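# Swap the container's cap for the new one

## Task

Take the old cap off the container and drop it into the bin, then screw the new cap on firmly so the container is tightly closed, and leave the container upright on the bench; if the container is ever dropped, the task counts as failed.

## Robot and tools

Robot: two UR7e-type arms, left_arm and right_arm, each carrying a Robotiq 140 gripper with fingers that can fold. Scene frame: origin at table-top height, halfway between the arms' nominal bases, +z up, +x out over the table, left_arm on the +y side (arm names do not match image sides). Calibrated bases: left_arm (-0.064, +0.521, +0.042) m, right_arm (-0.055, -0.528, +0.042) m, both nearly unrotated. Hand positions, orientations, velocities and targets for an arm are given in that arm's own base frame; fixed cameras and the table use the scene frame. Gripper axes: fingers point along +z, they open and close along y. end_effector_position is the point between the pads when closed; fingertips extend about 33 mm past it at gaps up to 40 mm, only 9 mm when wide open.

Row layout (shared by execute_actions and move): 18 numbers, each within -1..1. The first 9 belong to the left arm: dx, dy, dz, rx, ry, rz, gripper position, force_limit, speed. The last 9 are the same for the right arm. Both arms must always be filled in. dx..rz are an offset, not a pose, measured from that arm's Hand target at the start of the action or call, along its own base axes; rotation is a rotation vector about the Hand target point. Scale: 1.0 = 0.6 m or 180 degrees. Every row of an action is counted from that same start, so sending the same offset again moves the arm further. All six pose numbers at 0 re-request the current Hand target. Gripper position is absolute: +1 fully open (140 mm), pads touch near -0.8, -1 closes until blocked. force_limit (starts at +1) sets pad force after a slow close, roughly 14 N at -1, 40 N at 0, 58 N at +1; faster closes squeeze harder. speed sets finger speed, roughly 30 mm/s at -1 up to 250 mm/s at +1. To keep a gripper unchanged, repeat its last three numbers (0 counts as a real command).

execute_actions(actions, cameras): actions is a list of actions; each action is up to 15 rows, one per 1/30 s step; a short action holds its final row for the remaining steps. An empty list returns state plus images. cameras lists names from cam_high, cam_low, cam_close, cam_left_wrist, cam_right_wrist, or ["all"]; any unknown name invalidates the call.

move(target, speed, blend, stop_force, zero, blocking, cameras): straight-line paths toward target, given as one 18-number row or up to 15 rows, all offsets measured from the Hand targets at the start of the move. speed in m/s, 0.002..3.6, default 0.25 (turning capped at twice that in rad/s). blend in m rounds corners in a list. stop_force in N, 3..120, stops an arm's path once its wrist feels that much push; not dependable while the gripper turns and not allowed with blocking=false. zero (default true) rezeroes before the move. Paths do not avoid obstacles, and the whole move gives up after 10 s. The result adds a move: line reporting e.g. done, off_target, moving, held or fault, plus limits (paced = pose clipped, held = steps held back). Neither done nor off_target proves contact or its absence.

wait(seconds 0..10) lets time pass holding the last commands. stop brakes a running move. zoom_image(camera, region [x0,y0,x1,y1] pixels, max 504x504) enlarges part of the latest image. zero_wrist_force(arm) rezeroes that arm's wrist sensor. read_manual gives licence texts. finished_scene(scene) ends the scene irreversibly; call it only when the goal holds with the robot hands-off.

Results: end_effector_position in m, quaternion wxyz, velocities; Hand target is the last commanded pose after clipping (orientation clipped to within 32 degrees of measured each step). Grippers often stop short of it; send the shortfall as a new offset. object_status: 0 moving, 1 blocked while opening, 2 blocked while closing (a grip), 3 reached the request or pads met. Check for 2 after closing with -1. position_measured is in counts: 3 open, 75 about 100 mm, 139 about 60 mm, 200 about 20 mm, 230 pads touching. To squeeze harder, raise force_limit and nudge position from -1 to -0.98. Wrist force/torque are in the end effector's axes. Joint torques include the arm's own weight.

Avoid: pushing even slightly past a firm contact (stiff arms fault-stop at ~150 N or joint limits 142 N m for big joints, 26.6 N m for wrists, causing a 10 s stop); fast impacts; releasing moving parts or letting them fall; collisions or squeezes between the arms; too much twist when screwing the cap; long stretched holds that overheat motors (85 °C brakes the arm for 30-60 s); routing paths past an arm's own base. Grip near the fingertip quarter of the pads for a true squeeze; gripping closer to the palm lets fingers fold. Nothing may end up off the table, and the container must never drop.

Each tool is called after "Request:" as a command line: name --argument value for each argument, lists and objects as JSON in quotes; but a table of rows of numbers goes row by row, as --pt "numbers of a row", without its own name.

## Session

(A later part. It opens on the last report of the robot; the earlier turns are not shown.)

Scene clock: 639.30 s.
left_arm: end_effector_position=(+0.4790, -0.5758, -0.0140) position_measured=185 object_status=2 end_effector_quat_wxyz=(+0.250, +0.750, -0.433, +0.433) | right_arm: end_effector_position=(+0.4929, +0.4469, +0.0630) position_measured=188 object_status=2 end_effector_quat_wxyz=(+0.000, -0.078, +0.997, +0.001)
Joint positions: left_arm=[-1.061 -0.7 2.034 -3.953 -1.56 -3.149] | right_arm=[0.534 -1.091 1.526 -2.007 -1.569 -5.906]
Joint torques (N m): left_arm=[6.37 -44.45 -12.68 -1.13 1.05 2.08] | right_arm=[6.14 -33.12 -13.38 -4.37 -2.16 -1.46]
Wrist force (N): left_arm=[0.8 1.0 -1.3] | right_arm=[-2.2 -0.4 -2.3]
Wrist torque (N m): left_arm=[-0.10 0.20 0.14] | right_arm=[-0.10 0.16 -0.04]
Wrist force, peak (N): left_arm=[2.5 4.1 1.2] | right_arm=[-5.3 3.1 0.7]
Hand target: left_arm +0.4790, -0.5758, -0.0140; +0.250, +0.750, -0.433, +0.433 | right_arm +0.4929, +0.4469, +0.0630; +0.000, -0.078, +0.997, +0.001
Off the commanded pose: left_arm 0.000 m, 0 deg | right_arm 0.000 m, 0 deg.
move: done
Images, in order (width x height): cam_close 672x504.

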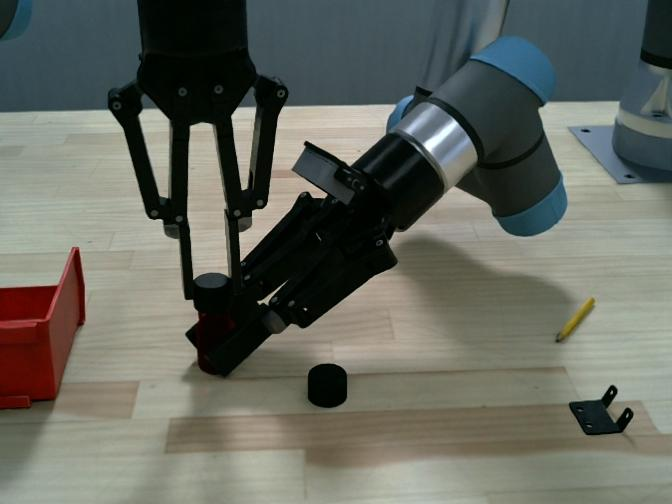

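Request:
move --pt "0 0 0 0 0 0 -1 1 -1 0 0 0.145 0 0 0 -1 1 -1" --pt "0 0 0 0 0 0 -1 1 -1 -0.0348 -0.3015 0.145 0 0 -0.2 -1 1 -1" --pt "0 0 0 0 0 0 -1 1 -1 -0.0348 -0.3015 0.04 0 0 -0.2 -1 1 -1" --speed '[0.25,0.35,0.2]' --blend '[0.03,0.03,0]' --cameras '["cam_close","cam_high","cam_right_wrist"]'

Scene clock: 676.50 s.
left_arm: end_effector_position=(+0.4790, -0.5758, -0.0140) position_measured=185 object_status=2 end_effector_quat_wxyz=(+0.250, +0.750, -0.433, +0.433) | right_arm: end_effector_position=(+0.4720, +0.2660, +0.0871) position_measured=188 object_status=2 end_effector_quat_wxyz=(+0.000, +0.234, +0.972, +0.001)
Joint positions: left_arm=[-1.061 -0.7 2.034 -3.953 -1.56 -3.149] | right_arm=[0.264 -1.387 1.87 -2.055 -1.57 -5.548]
Joint torques (N m): left_arm=[4.87 -47.1 -13.44 -1.06 2.15 1.89] | right_arm=[6.72 -29.82 -16.11 -4.2 2.47 0.99]
Wrist force (N): left_arm=[0.8 1.0 -1.3] | right_arm=[-2.4 -0.1 -2.5]
Wrist torque (N m): left_arm=[-0.12 0.20 0.14] | right_arm=[-0.05 0.20 0.08]
Wrist force, peak (N): left_arm=[1.0 1.2 -1.2] | right_arm=[-2.9 1.3 -5.1]
Hand target: left_arm +0.4790, -0.5758, -0.0140; +0.250, +0.750, -0.433, +0.433 | right_arm +0.4720, +0.2660, +0.0870; +0.000, +0.234, +0.972, +0.001
Off the commanded pose: left_arm 0.000 m, 0 deg | right_arm 0.000 m, 0 deg.
move: done
Images, in order (width x height): cam_high 672x504, cam_close 672x504, cam_right_wrist 672x504.

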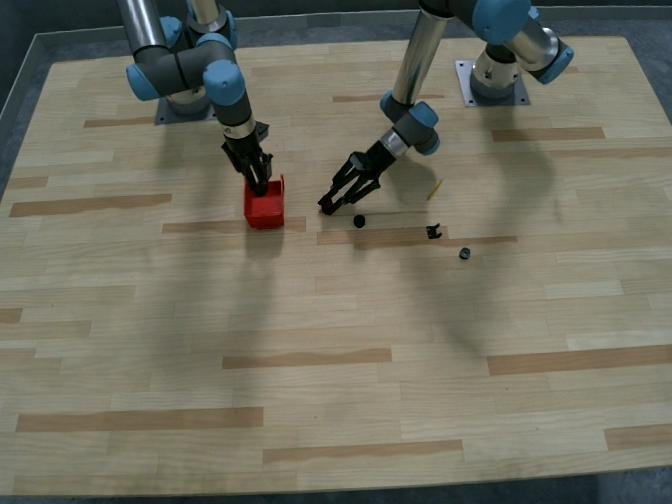

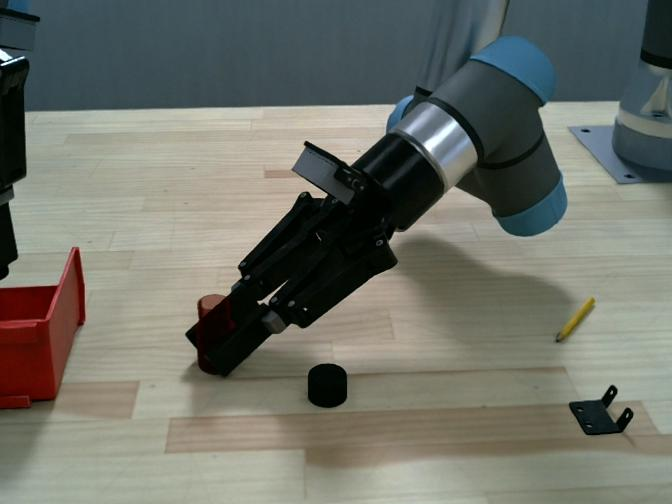

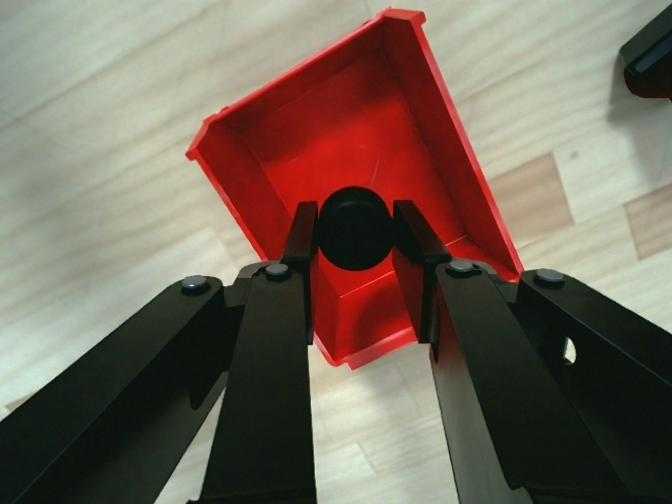

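Request:
move --pt "0 0 0 0 0 0 -1 1 -1 -0.0028 0.0238 0 0 0 0 -1 1 -1" --pt "0 0 0 0 0 0 -1 1 -1 -0.0028 0.0238 -0.108 0 0 0 -1 1 -1" --speed '[0.1,0.15]' --blend '[0.008,0]'

Request:
move --target '[0,0,0,0,0,0,-1,1,-1,0,0,-0.042,0,0,0,-1,1,-1]' --speed 0.02 --stop_force 4 --cameras '["cam_right_wrist"]'

Scene clock: 697.20 s.
left_arm: end_effector_position=(+0.4790, -0.5758, -0.0140) position_measured=185 object_status=2 end_effector_quat_wxyz=(+0.250, +0.750, -0.433, +0.433) | right_arm: end_effector_position=(+0.4703, +0.2803, +0.0222) position_measured=188 object_status=2 end_effector_quat_wxyz=(+0.000, +0.234, +0.972, +0.001)
Joint positions: left_arm=[-1.061 -0.7 2.034 -3.953 -1.56 -3.149] | right_arm=[0.291 -1.288 1.938 -2.222 -1.57 -5.521]
Joint torques (N m): left_arm=[3.6 -48.9 -13.55 -0.98 1.73 1.91] | right_arm=[4.76 -31.59 -22.15 -3.89 -2.16 0.94]
Wrist force (N): left_arm=[0.5 0.9 -1.1] | right_arm=[-2.2 -0.2 -2.4]
Wrist torque (N m): left_arm=[-0.11 0.22 0.14] | right_arm=[-0.06 0.15 0.08]
Wrist force, peak (N): left_arm=[1.2 1.2 -1.4] | right_arm=[-1.2 1.1 -4.8]
Hand target: left_arm +0.4790, -0.5758, -0.0140; +0.250, +0.750, -0.433, +0.433 | right_arm +0.4703, +0.2803, +0.0222; +0.000, +0.234, +0.972, +0.001
Off the commanded pose: left_arm 0.000 m, 0 deg | right_arm 0.000 m, 0 deg.
move: done; blend cut to 0.0072 m at target 1

Scene clock: 699.07 s.
left_arm: end_effector_position=(+0.4790, -0.5758, -0.0140) position_measured=185 object_status=2 end_effector_quat_wxyz=(+0.250, +0.750, -0.433, +0.433) | right_arm: end_effector_position=(+0.4703, +0.2803, +0.0090) position_measured=188 object_status=2 end_effector_quat_wxyz=(+0.000, +0.234, +0.972, +0.001)
Joint positions: left_arm=[-1.061 -0.7 2.034 -3.953 -1.56 -3.149] | right_arm=[0.291 -1.267 1.952 -2.257 -1.57 -5.521]
Joint torques (N m): left_arm=[2.95 -49.53 -12.89 -0.99 1.36 2.03] | right_arm=[0.39 -40.92 -25.99 -3.16 1.35 0.93]
Wrist force (N): left_arm=[0.7 1.0 -1.3] | right_arm=[-2.2 0.0 -5.0]
Wrist torque (N m): left_arm=[-0.10 0.22 0.14] | right_arm=[-0.20 0.17 0.08]
Wrist force, peak (N): left_arm=[0.9 1.0 -1.4] | right_arm=[7.1 -9.7 -46.2]
Hand target: left_arm +0.4790, -0.5758, -0.0140; +0.250, +0.750, -0.433, +0.433 | right_arm +0.4703, +0.2803, +0.0090; +0.000, +0.234, +0.972, +0.001 (not the last commanded pose)
Off the commanded pose: left_arm 0.000 m, 0 deg | right_arm 0.012 m, 0 deg.
move: contact (right_arm)
Images, in order (width x height): cam_right_wrist 672x504.

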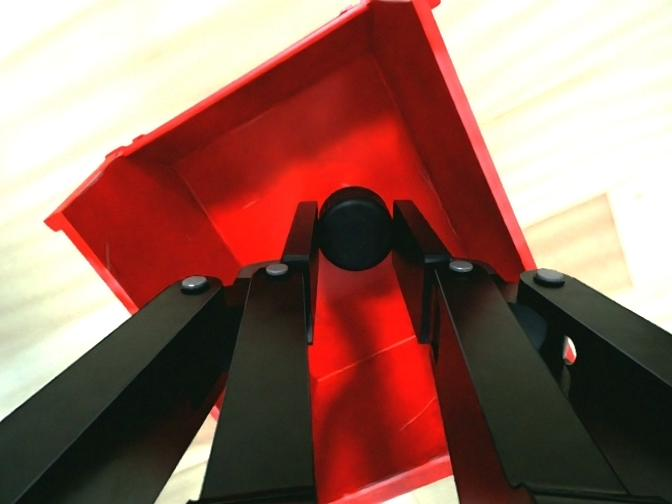

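Request:
move --pt "0 0 0 0 0 0 -1 1 -1 0 0 0 0 0 0 -0.25 -1 -1" --pt "0 0 0 0 0 0 -1 1 -1 0 0 0.08 0 0 0 -0.25 -1 -1" --pt "0 0 0 0 0 0 -1 1 -1 0 0 0.22 0 0 0 -0.25 -1 -1" --speed '[0.05,0.06,0.3]' --blend '[0,0.02,0]' --cameras '["cam_right_wrist","cam_close"]'

Scene clock: 711.00 s.
left_arm: end_effector_position=(+0.4790, -0.5758, -0.0140) position_measured=185 object_status=2 end_effector_quat_wxyz=(+0.250, +0.750, -0.433, +0.433) | right_arm: end_effector_position=(+0.4703, +0.2803, +0.1409) position_measured=160 object_status=3 end_effector_quat_wxyz=(+0.000, +0.234, +0.972, +0.001)
Joint positions: left_arm=[-1.061 -0.7 2.034 -3.953 -1.56 -3.149] | right_arm=[0.291 -1.426 1.767 -1.913 -1.57 -5.521]
Joint torques (N m): left_arm=[0.33 -52.91 -13.24 -0.94 0.74 1.98] | right_arm=[-1.95 -35.24 -30.5 -1.27 -2.06 -1.09]
Wrist force (N): left_arm=[0.6 1.0 -1.1] | right_arm=[-2.0 -0.6 -2.4]
Wrist torque (N m): left_arm=[-0.10 0.20 0.14] | right_arm=[-0.15 0.10 0.08]
Wrist force, peak (N): left_arm=[1.0 1.2 -1.4] | right_arm=[-1.9 -0.5 -6.2]
Hand target: left_arm +0.4790, -0.5758, -0.0140; +0.250, +0.750, -0.433, +0.433 | right_arm +0.4703, +0.2803, +0.1410; +0.000, +0.234, +0.972, +0.001
Off the commanded pose: left_arm 0.000 m, 0 deg | right_arm 0.000 m, 0 deg.
move: done
Images, in order (width x height): cam_close 672x504, cam_right_wrist 672x504.

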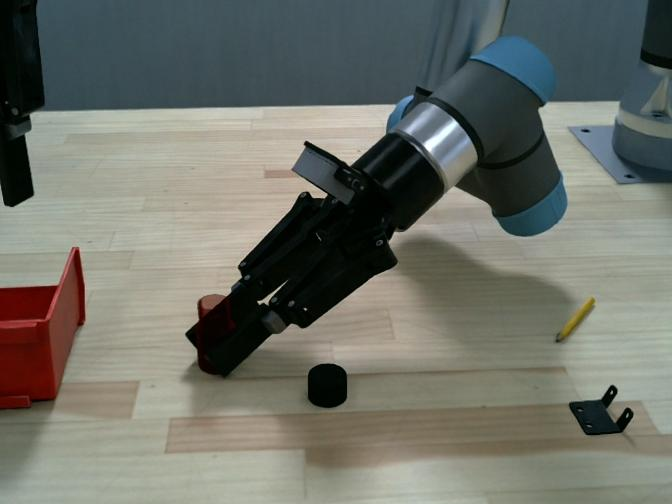

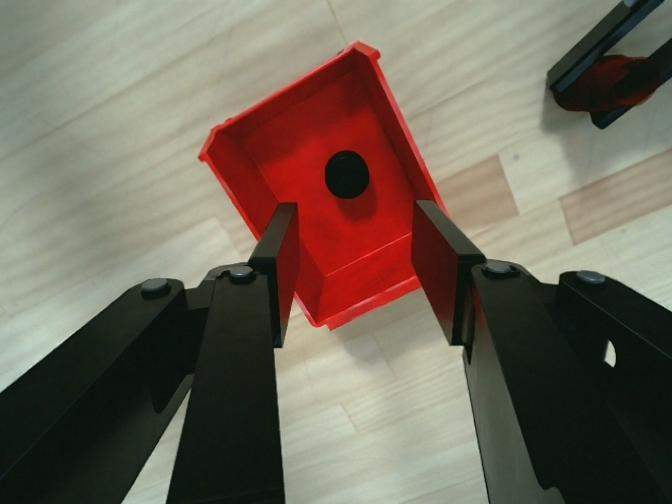

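Request:
move --pt "0 0 0 0 0 0 -1 1 -1 0.0 0.05 0.05 0 0 0 -0.15 -1 -1" --pt "0 0 0 0 0 0 -1 1 -1 0.1202 0.407 0.05 0 0 -0.184 -0.15 -1 -1" --pt "0 0 0 0 0 0 -1 1 -1 0.1202 0.407 -0.1292 0 0 -0.184 -0.15 -1 -1" --speed '[0.3,0.35,0.25]' --blend '[0.02,0.04,0]' --cameras '["cam_right_wrist","cam_close"]'

Request:
zoom_image --camera "cam_right_wrist" --region '[260, 130, 440, 270]'

Scene clock: 771.83 s.
left_arm: end_effector_position=(+0.4790, -0.5758, -0.0140) position_measured=185 object_status=2 end_effector_quat_wxyz=(+0.250, +0.750, -0.433, +0.433) | right_arm: end_effector_position=(+0.5424, +0.5245, +0.0636) position_measured=148 object_status=3 end_effector_quat_wxyz=(+0.000, +0.501, +0.865, +0.001)
Joint positions: left_arm=[-1.061 -0.7 2.034 -3.953 -1.56 -3.149] | right_arm=[0.591 -0.887 1.192 -1.877 -1.571 -4.643]
Joint torques (N m): left_arm=[-0.56 -53.84 -12.85 -0.9 0.16 1.94] | right_arm=[-9.7 -53.32 -17.6 -4.07 2.5 1.19]
Wrist force (N): left_arm=[0.8 1.3 -1.0] | right_arm=[-1.9 -0.7 -2.3]
Wrist torque (N m): left_arm=[-0.06 0.21 0.14] | right_arm=[-0.15 0.09 0.07]
Wrist force, peak (N): left_arm=[0.9 1.1 -1.4] | right_arm=[-1.4 -1.2 -5.0]
Hand target: left_arm +0.4790, -0.5758, -0.0140; +0.250, +0.750, -0.433, +0.433 | right_arm +0.5424, +0.5245, +0.0635; +0.000, +0.501, +0.865, +0.001
Off the commanded pose: left_arm 0.000 m, 0 deg | right_arm 0.000 m, 0 deg.
move: done
Images, in order (width x height): cam_close 672x504, cam_right_wrist 672x504.

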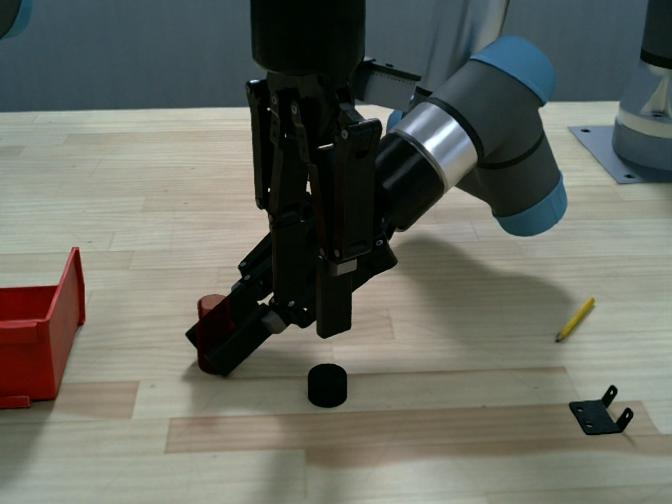

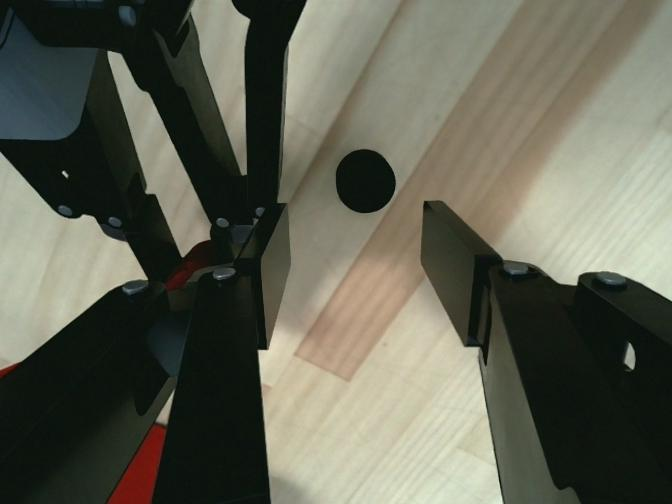

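Scaled by 2.800 from the camera's 672x504 image, which has a finer 960x720 frame.

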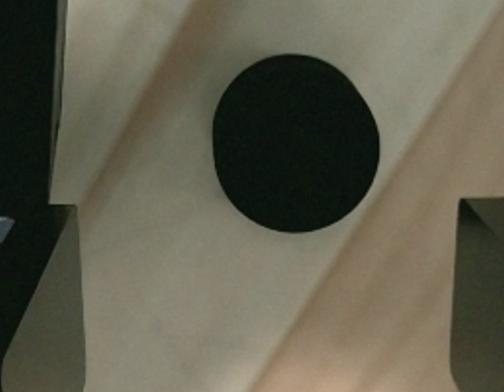

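Request:
move --pt "0 0 0 0 0 0 -1 1 -1 0.002 0.0213 -0.02 0 0 0 -0.15 -1 -1" --speed '[0.08]' --cameras '["cam_right_wrist"]'

Request:
zoom_image --camera "cam_right_wrist" --region '[260, 130, 440, 270]'

Scene clock: 807.13 s.
left_arm: end_effector_position=(+0.4790, -0.5758, -0.0140) position_measured=185 object_status=2 end_effector_quat_wxyz=(+0.250, +0.750, -0.433, +0.433) | right_arm: end_effector_position=(+0.5425, +0.5249, +0.0628) position_measured=148 object_status=3 end_effector_quat_wxyz=(+0.000, +0.501, +0.865, +0.001)
Joint positions: left_arm=[-1.061 -0.7 2.034 -3.953 -1.56 -3.149] | right_arm=[0.591 -0.886 1.191 -1.877 -1.571 -4.642]
Joint torques (N m): left_arm=[-1.63 -53.39 -12.87 -0.82 -0.36 2.01] | right_arm=[-0.15 -54.66 -20.32 -2.8 1.17 0.95]
Wrist force (N): left_arm=[0.6 1.0 -1.1] | right_arm=[-1.8 -0.6 -2.3]
Wrist torque (N m): left_arm=[-0.12 0.26 0.14] | right_arm=[-0.13 0.09 -0.02]
Wrist force, peak (N): left_arm=[1.0 1.3 -1.3] | right_arm=[-2.5 -0.7 -2.7]
Hand target: left_arm +0.4790, -0.5758, -0.0140; +0.250, +0.750, -0.433, +0.433 | right_arm +0.5425, +0.5248, +0.0629; +0.000, +0.501, +0.865, +0.001 (not the last commanded pose)
Off the commanded pose: left_arm 0.000 m, 0 deg | right_arm 0.017 m, 0 deg.
move: held (right_arm; a check stopped the path); limits=held
pose unreachable (right arm): on one or more control steps of this call, first in action 0 (counted from 0), this arm could not follow its commanded pose, so it was not sent that pose on those steps. It may still have moved: this result reports where it is.
cause: moving toward the commanded pose would bring a part of the arm too close to another arm (this arm's gripper and the left arm's gripper, 9 mm apart when this arm was first held).
Images, in order (width x height): cam_right_wrist 672x504.

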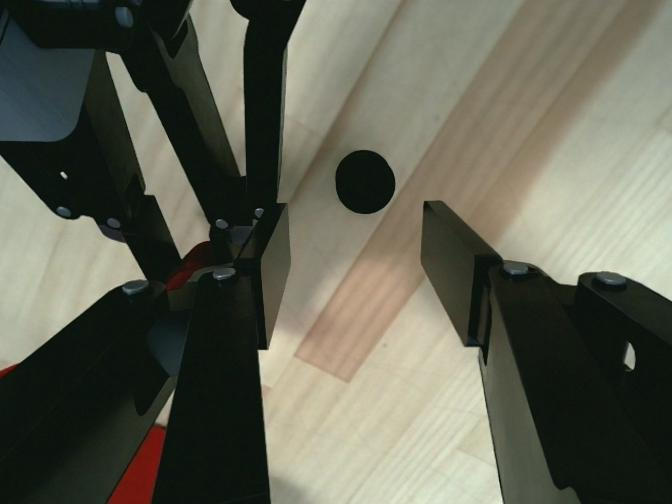

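Scaled by 2.800 from the camera's 672x504 image, which has a finer 960x720 frame.

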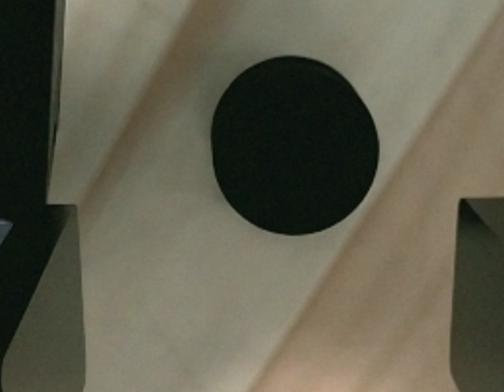

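Request:
move --pt "0 0 0 0 0 0 -1 1 -1 0.002 0.01 0.11 0 0 0 -0.15 -1 -1" --pt "0 0 0 0 0 0 -1 1 -1 0.002 0.0213 0.11 0 0 -0.5 -0.15 -1 -1" --pt "0 0 0 0 0 0 -1 1 -1 0.002 0.0213 0.0 0 0 -0.5 -0.15 -1 -1" --speed '[0.2,0.6,0.12]' --blend '[0.015,0.003,0]' --cameras '["cam_right_wrist"]'

Request:
zoom_image --camera "cam_right_wrist" --region '[260, 130, 440, 270]'

Scene clock: 839.47 s.
left_arm: end_effector_position=(+0.4790, -0.5758, -0.0140) position_measured=185 object_status=2 end_effector_quat_wxyz=(+0.250, +0.750, -0.433, +0.433) | right_arm: end_effector_position=(+0.5437, +0.5376, +0.0628) position_measured=148 object_status=3 end_effector_quat_wxyz=(+0.001, +0.966, +0.258, +0.000)
Joint positions: left_arm=[-1.061 -0.7 2.034 -3.953 -1.56 -3.149] | right_arm=[0.605 -0.861 1.147 -1.857 -1.572 -3.057]
Joint torques (N m): left_arm=[-3.86 -53.39 -13.04 -0.84 -1.03 1.99] | right_arm=[-6.88 -59.97 -25.97 -3 2.14 1.64]
Wrist force (N): left_arm=[0.9 1.0 -1.3] | right_arm=[-1.9 -0.8 -2.3]
Wrist torque (N m): left_arm=[-0.11 0.21 0.14] | right_arm=[-0.18 0.09 0.07]
Wrist force, peak (N): left_arm=[1.0 1.1 -1.4] | right_arm=[-2.1 -0.6 -4.6]
Hand target: left_arm +0.4790, -0.5758, -0.0140; +0.250, +0.750, -0.433, +0.433 | right_arm +0.5437, +0.5376, +0.0629; +0.001, +0.966, +0.258, +0.000
Off the commanded pose: left_arm 0.000 m, 0 deg | right_arm 0.000 m, 0 deg.
move: done
Images, in order (width x height): cam_right_wrist 672x504.

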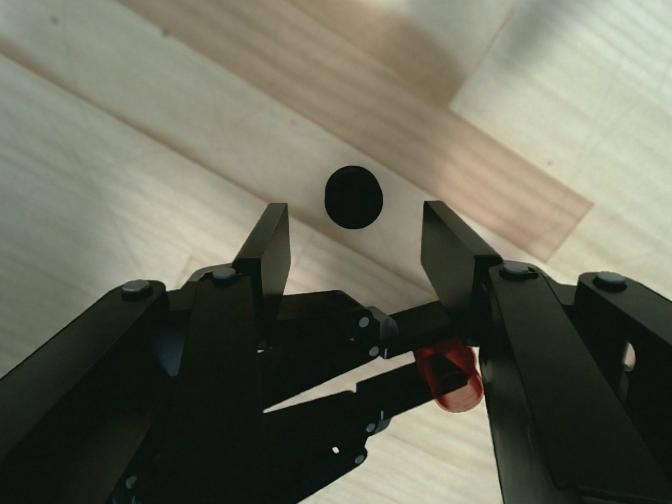

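Scaled by 2.800 from the camera's 672x504 image, which has a finer 960x720 frame.

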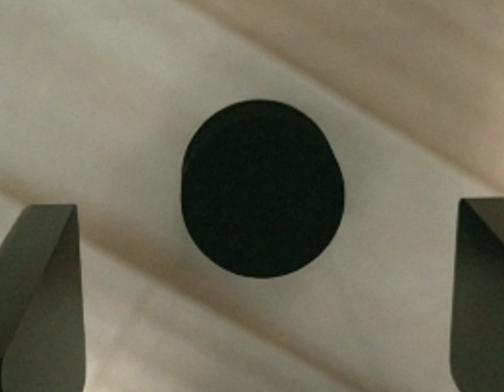

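Request:
move --pt "0 0 0 0 0 0 -1 1 -1 0.002 -0.0007 -0.06 0 0 0 -0.15 -1 -1" --pt "0 0 0 0 0 0 -1 1 -1 0.002 -0.0007 -0.099 0 0 0 -0.15 -1 -1" --speed '[0.08,0.03]' --stop_force 6 --cameras '["cam_right_wrist"]'

Scene clock: 863.57 s.
left_arm: end_effector_position=(+0.4790, -0.5758, -0.0140) position_measured=185 object_status=2 end_effector_quat_wxyz=(+0.250, +0.750, -0.433, +0.433) | right_arm: end_effector_position=(+0.5449, +0.5372, +0.0035) position_measured=148 object_status=3 end_effector_quat_wxyz=(+0.001, +0.966, +0.258, +0.000)
Joint positions: left_arm=[-1.061 -0.7 2.034 -3.953 -1.56 -3.149] | right_arm=[0.604 -0.808 1.215 -1.977 -1.572 -3.059]
Joint torques (N m): left_arm=[-5.39 -53.95 -12.9 -0.92 -1.68 1.96] | right_arm=[5.56 -61.58 -30.15 -1.26 1.5 0.6]
Wrist force (N): left_arm=[0.7 1.1 -1.2] | right_arm=[-2.3 -0.7 -2.4]
Wrist torque (N m): left_arm=[-0.09 0.23 0.14] | right_arm=[-0.18 0.16 0.07]
Wrist force, peak (N): left_arm=[0.9 1.2 -1.4] | right_arm=[-1.7 -0.7 -4.4]
Hand target: left_arm +0.4790, -0.5758, -0.0140; +0.250, +0.750, -0.433, +0.433 | right_arm +0.5449, +0.5372, +0.0035; +0.001, +0.966, +0.258, +0.000
Off the commanded pose: left_arm 0.000 m, 0 deg | right_arm 0.000 m, 0 deg.
move: done
Images, in order (width x height): cam_right_wrist 672x504.

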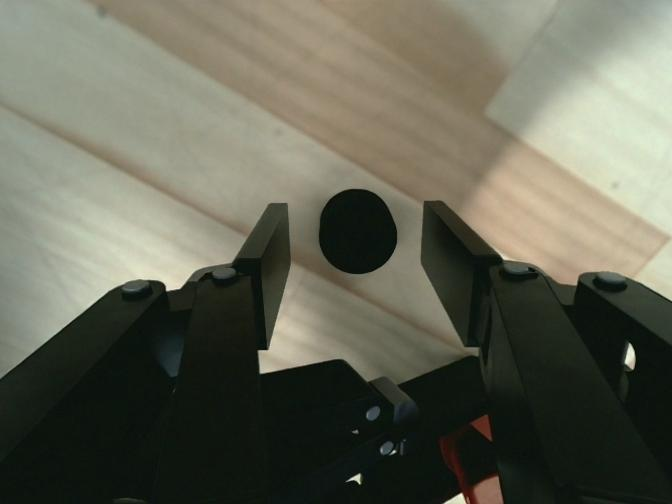

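Request:
execute_actions --actions '[[[0,0,0,0,0,0,-1,1,-1,0,0,0,0,0,0,-1,1,-1]],[[0,0,0,0,0,0,-1,1,-1,0,0,0,0,0,0,-1,1,-1]],[[0,0,0,0,0,0,-1,1,-1,0,0,0,0,0,0,-1,1,-1]]]' --cameras '["cam_right_wrist"]'

Scene clock: 877.23 s.
left_arm: end_effector_position=(+0.4790, -0.5758, -0.0140) position_measured=185 object_status=2 end_effector_quat_wxyz=(+0.250, +0.750, -0.433, +0.433) | right_arm: end_effector_position=(+0.5449, +0.5372, +0.0035) position_measured=188 object_status=2 end_effector_quat_wxyz=(+0.001, +0.966, +0.258, +0.000)
Joint positions: left_arm=[-1.061 -0.7 2.034 -3.953 -1.56 -3.149] | right_arm=[0.604 -0.808 1.215 -1.977 -1.572 -3.059]
Joint torques (N m): left_arm=[-5.56 -53.56 -12.7 -0.87 -1.74 1.9] | right_arm=[6.16 -52.28 -26.54 -1.6 1.74 0.65]
Wrist force (N): left_arm=[0.9 1.2 -1.1] | right_arm=[-6.6 -1.1 -13.0]
Wrist torque (N m): left_arm=[-0.09 0.21 0.14] | right_arm=[-0.13 0.15 0.06]
Wrist force, peak (N): left_arm=[1.1 1.3 -1.2] | right_arm=[-6.6 -1.1 -13.0]
Hand target: left_arm +0.4790, -0.5758, -0.0140; +0.250, +0.750, -0.433, +0.433 | right_arm +0.5449, +0.5372, +0.0035; +0.001, +0.966, +0.258, +0.000
Off the commanded pose: left_arm 0.000 m, 0 deg | right_arm 0.000 m, 0 deg.
Step readings (end_effector_position of left_arm | right_arm):
0: (+0.4790, -0.5758, -0.0140) | (+0.5449, +0.5372, +0.0035)
1: (+0.4790, -0.5758, -0.0140) | (+0.5449, +0.5372, +0.0035)
2: (+0.4790, -0.5758, -0.0140) | (+0.5449, +0.5372, +0.0035)
4: (+0.4790, -0.5758, -0.0140) | (+0.5449, +0.5372, +0.0035)
8: (+0.4790, -0.5758, -0.0140) | (+0.5449, +0.5372, +0.0035)
15: (+0.4790, -0.5758, -0.0140) | (+0.5449, +0.5372, +0.0035)
16: (+0.4790, -0.5758, -0.0140) | (+0.5449, +0.5372, +0.0035)
17: (+0.4790, -0.5758, -0.0140) | (+0.5449, +0.5372, +0.0035)
19: (+0.4790, -0.5758, -0.0140) | (+0.5449, +0.5372, +0.0035)
23: (+0.4790, -0.5758, -0.0140) | (+0.5449, +0.5372, +0.0035)
30: (+0.4790, -0.5758, -0.0140) | (+0.5449, +0.5372, +0.0035)
31: (+0.4790, -0.5758, -0.0140) | (+0.5449, +0.5372, +0.0035)
32: (+0.4790, -0.5758, -0.0140) | (+0.5449, +0.5372, +0.0035)
34: (+0.4790, -0.5758, -0.0140) | (+0.5449, +0.5372, +0.0035)
38: (+0.4790, -0.5758, -0.0140) | (+0.5449, +0.5372, +0.0035)
45: (+0.4790, -0.5758, -0.0140) | (+0.5449, +0.5372, +0.0035)
Images, in order (width x height): cam_right_wrist 672x504.

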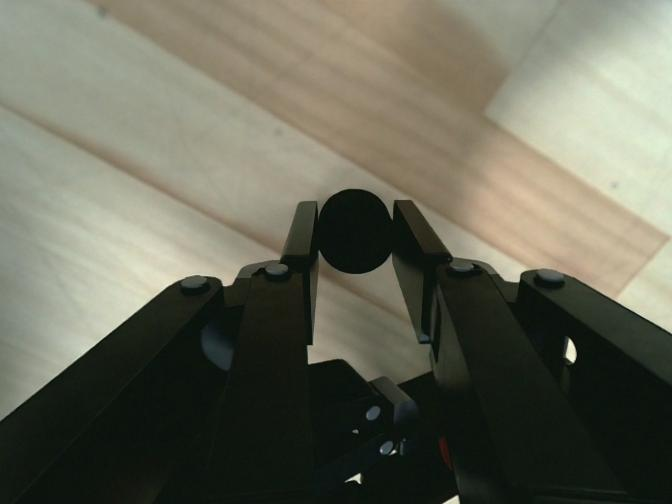

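Request:
move --pt "0 0 0 0 0 0 -1 1 -1 0 0 0.03 0 0 0 -1 1 -1" --pt "0 0 0 0 0 0 -1 1 -1 0 0 0.194 0 0 0 -1 1 -1" --pt "0 0 0 0 0 0 -1 1 -1 -0.0872 -0.1503 0.194 0 0 0 -1 1 -1" --pt "0 0 0 0 0 0 -1 1 -1 -0.0872 -0.1503 0.1192 0 0 0 -1 1 -1" --speed '[0.05,0.2,0.2,0.1]' --blend '[0.01,0.02,0.02,0]' --cameras '["cam_close"]'

Request:
zoom_image --camera "cam_close" --region '[200, 150, 400, 350]'

Scene clock: 901.47 s.
left_arm: end_effector_position=(+0.4790, -0.5758, -0.0140) position_measured=185 object_status=2 end_effector_quat_wxyz=(+0.250, +0.750, -0.433, +0.433) | right_arm: end_effector_position=(+0.4925, +0.4470, +0.0749) position_measured=188 object_status=2 end_effector_quat_wxyz=(+0.001, +0.966, +0.258, +0.000)
Joint positions: left_arm=[-1.061 -0.7 2.034 -3.953 -1.56 -3.149] | right_arm=[0.536 -1.102 1.51 -1.978 -1.572 -3.127]
Joint torques (N m): left_arm=[-5.27 -53.98 -13.04 -0.69 -1.89 1.92] | right_arm=[6.53 -51.25 -27.31 -2.77 2.38 1.57]
Wrist force (N): left_arm=[0.8 1.2 -1.0] | right_arm=[-1.9 -0.4 -2.4]
Wrist torque (N m): left_arm=[-0.08 0.24 0.14] | right_arm=[-0.12 0.09 0.02]
Wrist force, peak (N): left_arm=[0.9 1.3 -1.3] | right_arm=[-6.5 -1.0 -13.3]
Hand target: left_arm +0.4790, -0.5758, -0.0140; +0.250, +0.750, -0.433, +0.433 | right_arm +0.4926, +0.4470, +0.0750; +0.001, +0.966, +0.258, +0.000
Off the commanded pose: left_arm 0.000 m, 0 deg | right_arm 0.000 m, 0 deg.
move: done; blend cut to 0.009 m at target 1
Images, in order (width x height): cam_close 672x504.

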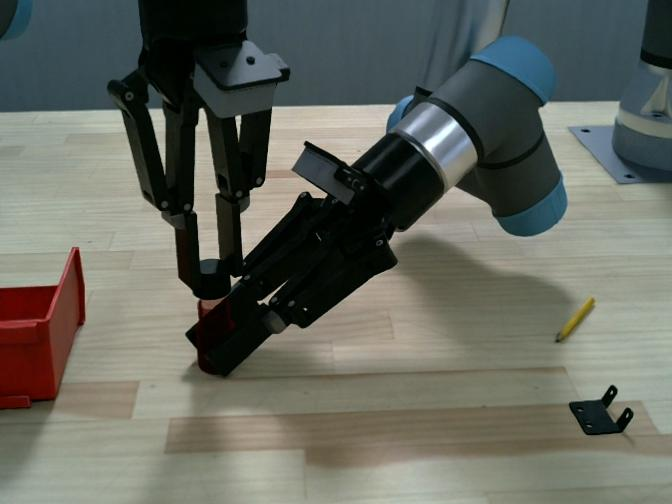

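Scaled by 2.520 from the camera's 672x504 image, which has a finer 960x720 frame.

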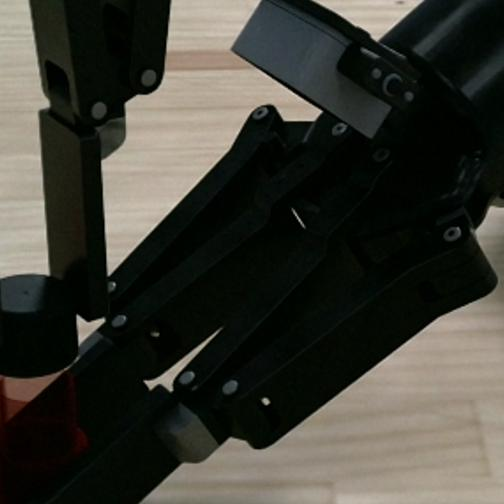

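Request:
zoom_image --camera "cam_close" --region '[170, 240, 270, 320]'

Request:
move --pt "0 0 0 0 0 0 -1 1 -1 0 0 0 0 0 0.47 -1 1 -1" --pt "0 0 0 0 0 0 -1 1 -1 0 0 0 0 0 0.9444 -1 1 -1" --speed '[0.6,0.6]' --blend '[0.003,0]' --cameras '["cam_close"]'

Request:
zoom_image --camera "cam_close" --region '[170, 240, 270, 320]'

Scaled by 5.040 from the camera's 672x504 image, which has a finer 960x720 frame.

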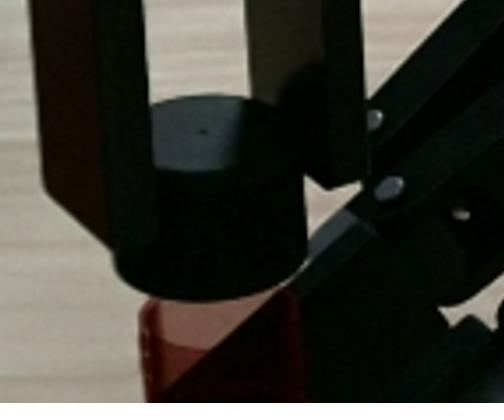

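Scene clock: 914.63 s.
left_arm: end_effector_position=(+0.4790, -0.5758, -0.0140) position_measured=185 object_status=2 end_effector_quat_wxyz=(+0.250, +0.750, -0.433, +0.433) | right_arm: end_effector_position=(+0.4926, +0.4470, +0.0750) position_measured=188 object_status=2 end_effector_quat_wxyz=(+0.000, -0.172, +0.985, +0.001)
Joint positions: left_arm=[-1.061 -0.7 2.034 -3.953 -1.56 -3.149] | right_arm=[0.534 -1.102 1.51 -1.979 -1.569 -6.095]
Joint torques (N m): left_arm=[-5.64 -53.62 -12.57 -0.64 -1.81 2.02] | right_arm=[-4.59 -45.77 -16.12 -1.4 0.61 -1.32]
Wrist force (N): left_arm=[0.8 1.0 -1.2] | right_arm=[-2.1 -0.6 -2.3]
Wrist torque (N m): left_arm=[-0.13 0.22 0.13] | right_arm=[-0.15 0.13 -0.06]
Wrist force, peak (N): left_arm=[1.0 1.2 -1.3] | right_arm=[-2.2 -0.9 -2.4]
Hand target: left_arm +0.4790, -0.5758, -0.0140; +0.250, +0.750, -0.433, +0.433 | right_arm +0.4926, +0.4470, +0.0750; +0.000, -0.172, +0.985, +0.001
Off the commanded pose: left_arm 0.000 m, 0 deg | right_arm 0.000 m, 0 deg.
move: done
Images, in order (width x height): cam_close 672x504.

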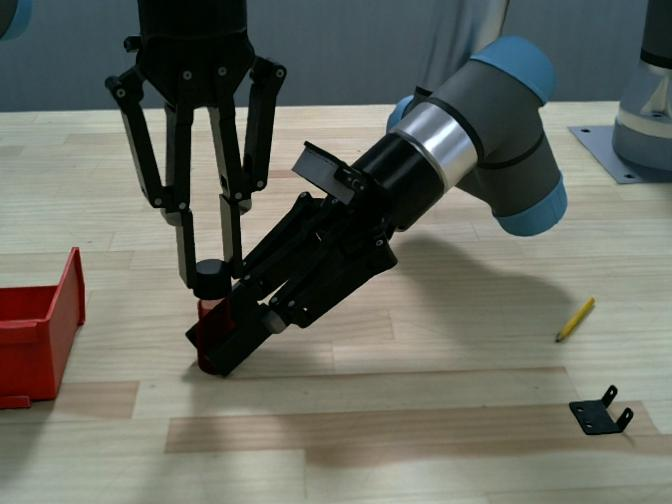

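Scaled by 5.040 from the camera's 672x504 image, which has a finer 960x720 frame.

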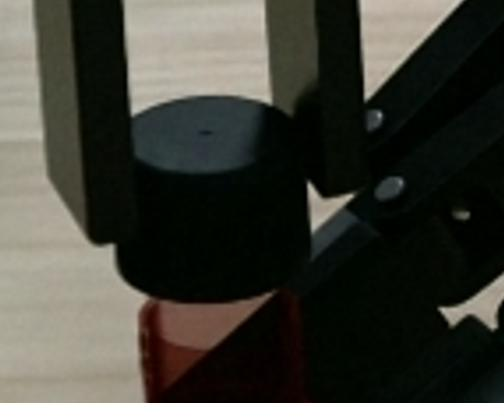

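Request:
zoom_image --camera "cam_close" --region '[185, 255, 245, 380]'

Scaled by 4.032 from the camera's 672x504 image, which has a finer 960x720 frame.

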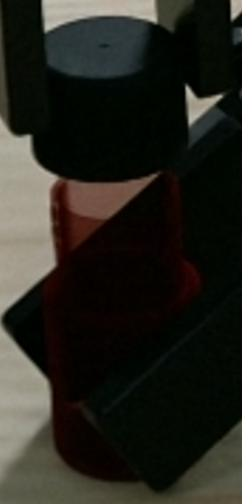

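Request:
move --pt "0 0 0 0 0 0 -1 1 -1 -0.0007 0.0005 -0.025 0 0 0 -1 1 -1" --pt "0 0 0 0 0 0 -1 1 -1 -0.0007 0.0005 -0.0467 0 0 0 -1 1 -1" --speed '[0.05,0.01]' --stop_force 4 --cameras '["cam_close"]'

Request:
zoom_image --camera "cam_close" --region '[185, 255, 245, 380]'

Scene clock: 962.27 s.
left_arm: end_effector_position=(+0.4790, -0.5758, -0.0140) position_measured=185 object_status=2 end_effector_quat_wxyz=(+0.250, +0.750, -0.433, +0.433) | right_arm: end_effector_position=(+0.4922, +0.4473, +0.0506) position_measured=188 object_status=2 end_effector_quat_wxyz=(+0.000, -0.172, +0.985, +0.001)
Joint positions: left_arm=[-1.061 -0.7 2.034 -3.953 -1.56 -3.149] | right_arm=[0.535 -1.078 1.542 -2.034 -1.569 -6.094]
Joint torques (N m): left_arm=[-5.72 -53.69 -13.2 -0.65 -1.71 1.92] | right_arm=[1.78 -50.33 -28.01 -2.02 2.97 0.87]
Wrist force (N): left_arm=[0.8 1.0 -2.2] | right_arm=[-0.7 -2.2 -6.3]
Wrist torque (N m): left_arm=[-0.13 0.23 0.14] | right_arm=[-0.04 0.15 -0.07]
Wrist force, peak (N): left_arm=[0.9 1.0 -2.4] | right_arm=[0.2 -4.4 -14.2]
Hand target: left_arm +0.4790, -0.5758, -0.0140; +0.250, +0.750, -0.433, +0.433 | right_arm +0.4922, +0.4473, +0.0506; +0.000, -0.172, +0.985, +0.001 (not the last commanded pose)
Off the commanded pose: left_arm 0.000 m, 0 deg | right_arm 0.004 m, 0 deg.
move: contact (right_arm); path passed 1 of 2 targets
Images, in order (width x height): cam_close 672x504.

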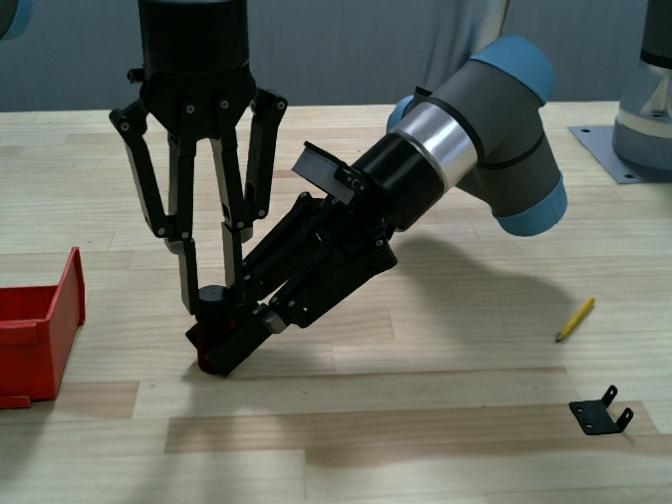

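Scaled by 4.032 from the camera's 672x504 image, which has a finer 960x720 frame.

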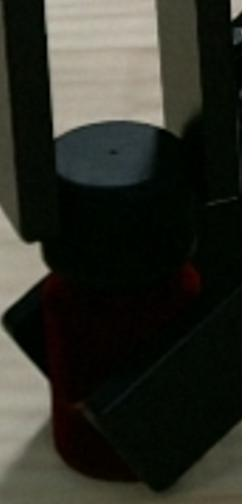

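Request:
move --pt "0 0 0 0 0 0 -1 1 -1 0.0004 0.0008 -0.0005 0 0 -0.5 -1 1 -1" --speed '[0.4]'

Scene clock: 982.67 s.
left_arm: end_effector_position=(+0.4790, -0.5758, -0.0140) position_measured=185 object_status=2 end_effector_quat_wxyz=(+0.250, +0.750, -0.433, +0.433) | right_arm: end_effector_position=(+0.4924, +0.4478, +0.0503) position_measured=188 object_status=2 end_effector_quat_wxyz=(+0.000, +0.575, +0.818, +0.001)
Joint positions: left_arm=[-1.061 -0.7 2.034 -3.953 -1.56 -3.149] | right_arm=[0.536 -1.077 1.541 -2.036 -1.571 -4.522]
Joint torques (N m): left_arm=[-5.62 -53.8 -12.81 -0.8 -1.8 1.98] | right_arm=[4.84 -36.05 -29.8 -1.64 -0.5 1.14]
Wrist force (N): left_arm=[1.6 -0.2 -1.7] | right_arm=[-2.6 -1.4 -1.0]
Wrist torque (N m): left_arm=[-0.08 0.25 0.11] | right_arm=[-0.18 0.09 0.08]
Wrist force, peak (N): left_arm=[0.6 1.3 -3.6] | right_arm=[-0.9 -2.2 -6.7]
Hand target: left_arm +0.4790, -0.5758, -0.0140; +0.250, +0.750, -0.433, +0.433 | right_arm +0.4924, +0.4478, +0.0503; +0.000, +0.575, +0.818, +0.001
Off the commanded pose: left_arm 0.000 m, 0 deg | right_arm 0.000 m, 0 deg.
move: done

Request:
move --pt "0 0 0 0 0 0 -1 1 -1 0.0009 -0.0004 -0.0016 0 0 -0.5 -1 1 -1" --pt "0 0 0 0 0 0 -1 1 -1 0.0006 -0.0013 -0.0031 0 0 -0.98 -1 1 -1" --speed '[0.4,0.4]' --blend '[0.002,0]'

Scene clock: 996.73 s.
left_arm: end_effector_position=(+0.4790, -0.5758, -0.0140) position_measured=185 object_status=2 end_effector_quat_wxyz=(+0.250, +0.750, -0.433, +0.433) | right_arm: end_effector_position=(+0.4928, +0.4470, +0.0484) position_measured=188 object_status=2 end_effector_quat_wxyz=(+0.001, +0.836, -0.549, +0.000)
Joint positions: left_arm=[-1.061 -0.7 2.034 -3.953 -1.56 -3.149] | right_arm=[0.535 -1.075 1.542 -2.036 -1.571 -1.445]
Joint torques (N m): left_arm=[-5.37 -53.33 -12.84 -0.77 -1.78 1.88] | right_arm=[7.16 -32.88 -27.6 -3.2 -2.46 1.15]
Wrist force (N): left_arm=[1.0 0.8 -0.4] | right_arm=[-2.0 -1.1 -3.3]
Wrist torque (N m): left_arm=[-0.12 0.20 0.16] | right_arm=[-0.15 0.12 0.08]
Wrist force, peak (N): left_arm=[1.0 1.6 -3.1] | right_arm=[-2.0 -1.1 -3.3]
Hand target: left_arm +0.4790, -0.5758, -0.0140; +0.250, +0.750, -0.433, +0.433 | right_arm +0.4928, +0.4470, +0.0485; +0.001, +0.836, -0.549, +0.000
Off the commanded pose: left_arm 0.000 m, 0 deg | right_arm 0.000 m, 0 deg.
move: done

Request:
move --pt "0 0 0 0 0 0 -1 1 -1 -0.001 0.0004 -0.0015 0 0 -0.5 -1 1 -1" --pt "0 0 0 0 0 0 -1 1 -1 -0.0006 0.0013 -0.0029 0 0 -0.98 -1 1 -1" --speed '[0.4,0.4]' --blend '[0.002,0]'

Scene clock: 1015.77 s.
left_arm: end_effector_position=(+0.4790, -0.5758, -0.0140) position_measured=185 object_status=2 end_effector_quat_wxyz=(+0.250, +0.750, -0.433, +0.433) | right_arm: end_effector_position=(+0.4924, +0.4478, +0.0467) position_measured=188 object_status=2 end_effector_quat_wxyz=(+0.000, +0.522, +0.853, +0.001)
Joint positions: left_arm=[-1.061 -0.7 2.034 -3.953 -1.56 -3.149] | right_arm=[0.536 -1.074 1.546 -2.044 -1.571 1.635]
Joint torques (N m): left_arm=[-5.37 -53.37 -13.11 -0.76 -1.76 1.81] | right_arm=[4.36 -31.41 -27.84 -0.73 -0.53 1.11]
Wrist force (N): left_arm=[0.4 0.9 -0.4] | right_arm=[-2.7 -1.1 -8.6]
Wrist torque (N m): left_arm=[-0.05 0.22 0.17] | right_arm=[-0.15 0.07 0.11]
Wrist force, peak (N): left_arm=[0.9 1.2 -3.0] | right_arm=[-2.7 0.1 -10.4]
Hand target: left_arm +0.4790, -0.5758, -0.0140; +0.250, +0.750, -0.433, +0.433 | right_arm +0.4924, +0.4478, +0.0467; +0.000, +0.522, +0.853, +0.001
Off the commanded pose: left_arm 0.000 m, 0 deg | right_arm 0.000 m, 0 deg.
move: done

Request:
move --pt "0 0 0 0 0 0 -1 1 -1 0.0009 -0.0004 -0.001 0 0 -0.5 -1 1 -1" --pt "0 0 0 0 0 0 -1 1 -1 0.0006 -0.0013 -0.0022 0 0 -0.98 -1 1 -1" --speed '[0.4,0.4]' --blend '[0.002,0]'

Scene clock: 1033.20 s.
left_arm: end_effector_position=(+0.4790, -0.5758, -0.0140) position_measured=185 object_status=2 end_effector_quat_wxyz=(+0.250, +0.750, -0.433, +0.433) | right_arm: end_effector_position=(+0.4928, +0.4470, +0.0454) position_measured=188 object_status=2 end_effector_quat_wxyz=(+0.001, +0.869, -0.495, +0.000)
Joint positions: left_arm=[-1.061 -0.7 2.034 -3.953 -1.56 -3.149] | right_arm=[0.535 -1.071 1.545 -2.043 -1.571 4.712]
Joint torques (N m): left_arm=[-5.42 -52.97 -12.98 -0.83 -1.69 1.79] | right_arm=[8.12 -32.87 -27.88 -2.38 -1.97 1.15]
Wrist force (N): left_arm=[0.4 0.9 -2.0] | right_arm=[-0.9 -1.2 -2.1]
Wrist torque (N m): left_arm=[-0.12 0.23 0.16] | right_arm=[-0.14 0.13 0.08]
Wrist force, peak (N): left_arm=[0.7 1.8 -3.9] | right_arm=[-2.9 -0.9 -9.2]
Hand target: left_arm +0.4790, -0.5758, -0.0140; +0.250, +0.750, -0.433, +0.433 | right_arm +0.4928, +0.4470, +0.0454; +0.001, +0.869, -0.495, +0.000
Off the commanded pose: left_arm 0.000 m, 0 deg | right_arm 0.000 m, 0 deg.
move: done

Request:
move --pt "0 0 0 0 0 0 -1 1 -1 0 0 0 0 0 0 -0.15 -1 -1" --pt "0 0 0 0 0 0 -1 1 -1 0 0 0.033 0 0 0 -0.15 -1 -1" --pt "0 0 0 0 0 0 -1 1 -1 0 0 0.033 0 0 0.5 -0.15 -1 -1" --pt "0 0 0 0 0 0 -1 1 -1 0 0 0.033 0 0 1.0 -0.15 -1 -1" --pt "0 0 0 0 0 0 -1 1 -1 0 0 0.033 0 0 -0.5 -0.15 -1 -1" --pt "0 0 0 0 0 0 -1 1 -1 0 0 0.033 0 0 0 -0.15 -1 -1" --speed '[0.1,0.1,0.8,0.8,0.8,0.8]' --blend '[0,0.003,0.003,0.003,0.003,0]'

Request:
move --pt "0 0 0 0 0 0 -1 1 -1 0 0 -0.033 0 0 0 -0.15 -1 -1" --pt "0 0 0 0 0 0 -1 1 -1 0 0 -0.033 0 0 0 -1 1 -1" --speed '[0.06,0.06]' --cameras '["cam_close"]'

Scene clock: 1083.67 s.
left_arm: end_effector_position=(+0.4790, -0.5758, -0.0140) position_measured=185 object_status=2 end_effector_quat_wxyz=(+0.250, +0.750, -0.433, +0.433) | right_arm: end_effector_position=(+0.4927, +0.4470, +0.0652) position_measured=148 object_status=3 end_effector_quat_wxyz=(+0.001, +0.869, -0.495, +0.000)
Joint positions: left_arm=[-1.061 -0.7 2.034 -3.953 -1.56 -3.149] | right_arm=[0.535 -1.092 1.521 -1.999 -1.571 -1.57]
Joint torques (N m): left_arm=[-5.19 -53.22 -12.82 -0.73 -1.66 1.61] | right_arm=[-9.75 -52.28 -13.77 -1.51 1.04 -1.06]
Wrist force (N): left_arm=[1.0 0.9 -0.6] | right_arm=[-1.9 -0.5 -2.2]
Wrist torque (N m): left_arm=[-0.10 0.22 0.14] | right_arm=[-0.13 0.09 -0.06]
Wrist force, peak (N): left_arm=[0.6 1.0 -2.7] | right_arm=[-2.0 -0.8 -4.1]
Hand target: left_arm +0.4790, -0.5758, -0.0140; +0.250, +0.750, -0.433, +0.433 | right_arm +0.4928, +0.4470, +0.0652; +0.001, +0.869, -0.495, +0.000
Off the commanded pose: left_arm 0.000 m, 0 deg | right_arm 0.000 m, 0 deg.
move: done

Scene clock: 1085.90 s.
left_arm: end_effector_position=(+0.4790, -0.5758, -0.0140) position_measured=185 object_status=2 end_effector_quat_wxyz=(+0.250, +0.750, -0.433, +0.433) | right_arm: end_effector_position=(+0.4928, +0.4470, +0.0454) position_measured=188 object_status=0 end_effector_quat_wxyz=(+0.001, +0.869, -0.495, +0.000)
Joint positions: left_arm=[-1.061 -0.7 2.034 -3.953 -1.56 -3.149] | right_arm=[0.535 -1.071 1.545 -2.043 -1.571 -1.571]
Joint torques (N m): left_arm=[-5.17 -53.23 -13.05 -0.85 -1.59 1.6] | right_arm=[-8.07 -45.98 -25.34 -2.34 -2.01 -1.44]
Wrist force (N): left_arm=[0.7 0.5 1.0] | right_arm=[-2.2 0.8 -11.7]
Wrist torque (N m): left_arm=[-0.11 0.24 0.18] | right_arm=[-0.23 0.12 -0.05]
Wrist force, peak (N): left_arm=[1.2 0.7 0.9] | right_arm=[-1.8 1.1 -11.9]
Hand target: left_arm +0.4790, -0.5758, -0.0140; +0.250, +0.750, -0.433, +0.433 | right_arm +0.4928, +0.4470, +0.0454; +0.001, +0.869, -0.495, +0.000
Off the commanded pose: left_arm 0.000 m, 0 deg | right_arm 0.000 m, 0 deg.
move: done
Images, in order (width x height): cam_close 672x504.

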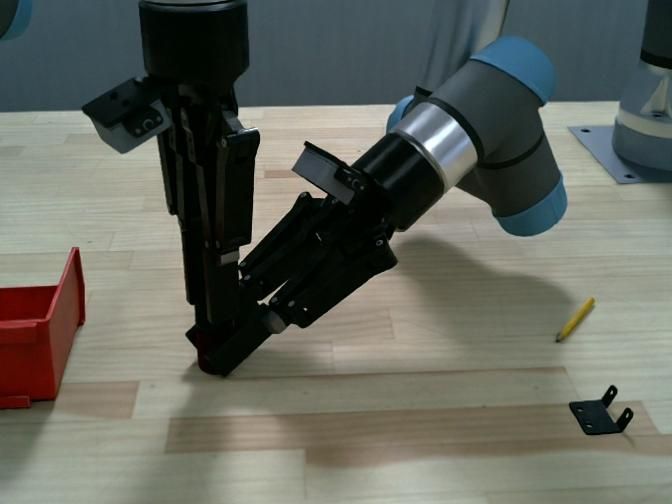

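Request:
move --pt "0 0 0 0 0 0 -1 1 -1 -0.0009 0.0003 -0.0014 0 0 -0.5 -1 1 -1" --pt "0 0 0 0 0 0 -1 1 -1 -0.0007 0.0012 -0.0028 0 0 -0.98 -1 1 -1" --speed '[0.4,0.4]' --blend '[0.002,0]'

Scene clock: 1103.10 s.
left_arm: end_effector_position=(+0.4790, -0.5758, -0.0140) position_measured=185 object_status=2 end_effector_quat_wxyz=(+0.250, +0.750, -0.433, +0.433) | right_arm: end_effector_position=(+0.4923, +0.4477, +0.0437) position_measured=188 object_status=2 end_effector_quat_wxyz=(+0.000, +0.468, +0.884, +0.001)
Joint positions: left_arm=[-1.061 -0.7 2.034 -3.953 -1.56 -3.149] | right_arm=[0.536 -1.071 1.55 -2.051 -1.571 1.509]
Joint torques (N m): left_arm=[-4.71 -53.06 -12.72 -0.74 -1.43 1.67] | right_arm=[5.28 -34.59 -28.99 -0.94 0.02 1.59]
Wrist force (N): left_arm=[0.4 0.2 -3.4] | right_arm=[-2.9 -0.5 -3.0]
Wrist torque (N m): left_arm=[-0.55 0.22 0.40] | right_arm=[-0.12 0.10 -0.44]
Wrist force, peak (N): left_arm=[-0.5 -0.3 -9.6] | right_arm=[-4.1 -8.6 -32.8]
Hand target: left_arm +0.4790, -0.5758, -0.0140; +0.250, +0.750, -0.433, +0.433 | right_arm +0.4923, +0.4477, +0.0437; +0.000, +0.468, +0.884, +0.001
Off the commanded pose: left_arm 0.000 m, 0 deg | right_arm 0.000 m, 0 deg.
move: done

Request:
wait --seconds 0.1 --cameras '["cam_close"]'

Request:
zoom_image --camera "cam_close" --region '[185, 270, 245, 380]'

Scene clock: 1113.20 s.
left_arm: end_effector_position=(+0.4790, -0.5758, -0.0140) position_measured=185 object_status=2 end_effector_quat_wxyz=(+0.250, +0.750, -0.433, +0.433) | right_arm: end_effector_position=(+0.4923, +0.4478, +0.0437) position_measured=188 object_status=2 end_effector_quat_wxyz=(+0.000, +0.468, +0.884, +0.001)
Joint positions: left_arm=[-1.061 -0.7 2.034 -3.953 -1.56 -3.149] | right_arm=[0.536 -1.071 1.55 -2.051 -1.571 1.509]
Joint torques (N m): left_arm=[-4.72 -52.62 -12.7 -0.8 -1.44 1.63] | right_arm=[-4.75 -47.33 -29.46 -1.46 2.8 2.03]
Wrist force (N): left_arm=[0.8 0.4 -3.7] | right_arm=[-2.9 -0.4 -2.8]
Wrist torque (N m): left_arm=[-0.57 0.26 0.42] | right_arm=[-0.08 0.08 -0.47]
Wrist force, peak (N): left_arm=[0.7 0.3 -3.8] | right_arm=[-3.1 -0.6 -2.9]
Hand target: left_arm +0.4790, -0.5758, -0.0140; +0.250, +0.750, -0.433, +0.433 | right_arm +0.4923, +0.4477, +0.0437; +0.000, +0.468, +0.884, +0.001
Tool commands: left_gripper/position=-1.0 left_gripper/force_limit=+1.0 left_gripper/speed=-1.0 right_gripper/position=-1.0 right_gripper/force_limit=+1.0 right_gripper/speed=-1.0
Off the commanded pose: left_arm 0.000 m, 0 deg | right_arm 0.000 m, 0 deg.
wait: 0.10 s; at rest from the start
Images, in order (width x height): cam_close 672x504.

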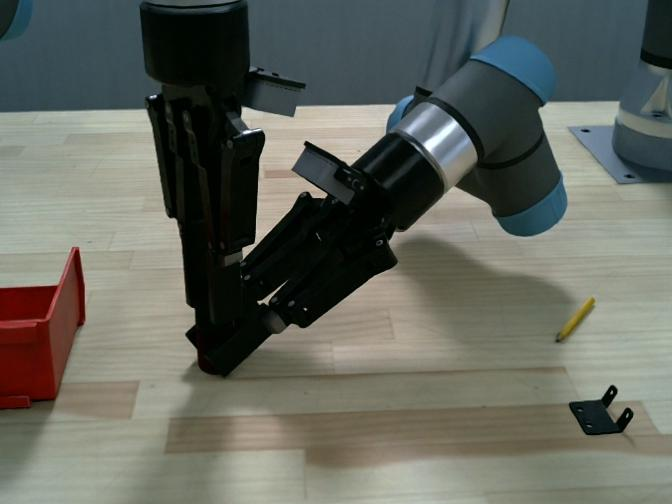

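Scaled by 4.582 from the camera's 672x504 image, which has a finer 960x720 frame.

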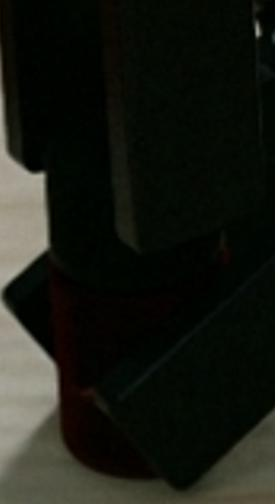

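Request:
move --pt "0 0 0 0 0 0 -1 1 -1 0.0005 0.0 0 0 0 -0.167 -1 1 -1" --speed '[0.2]'

Scene clock: 1125.43 s.
left_arm: end_effector_position=(+0.4790, -0.5758, -0.0140) position_measured=185 object_status=2 end_effector_quat_wxyz=(+0.250, +0.750, -0.433, +0.433) | right_arm: end_effector_position=(+0.4926, +0.4477, +0.0437) position_measured=188 object_status=2 end_effector_quat_wxyz=(+0.000, +0.681, +0.733, +0.001)
Joint positions: left_arm=[-1.061 -0.7 2.034 -3.953 -1.56 -3.149] | right_arm=[0.536 -1.07 1.549 -2.051 -1.571 2.034]
Joint torques (N m): left_arm=[-4.91 -52.61 -12.31 -0.76 -1.42 1.53] | right_arm=[7.03 -32.6 -29.26 -1.95 -1.53 0.93]
Wrist force (N): left_arm=[0.0 -0.9 -3.1] | right_arm=[-3.5 -1.5 -4.2]
Wrist torque (N m): left_arm=[-0.61 0.25 0.34] | right_arm=[-0.10 0.11 -0.48]
Wrist force, peak (N): left_arm=[-0.2 -0.6 -5.1] | right_arm=[-4.5 -2.1 -5.9]
Hand target: left_arm +0.4790, -0.5758, -0.0140; +0.250, +0.750, -0.433, +0.433 | right_arm +0.4926, +0.4477, +0.0437; +0.000, +0.681, +0.732, +0.001
Off the commanded pose: left_arm 0.000 m, 0 deg | right_arm 0.000 m, 0 deg.
move: done


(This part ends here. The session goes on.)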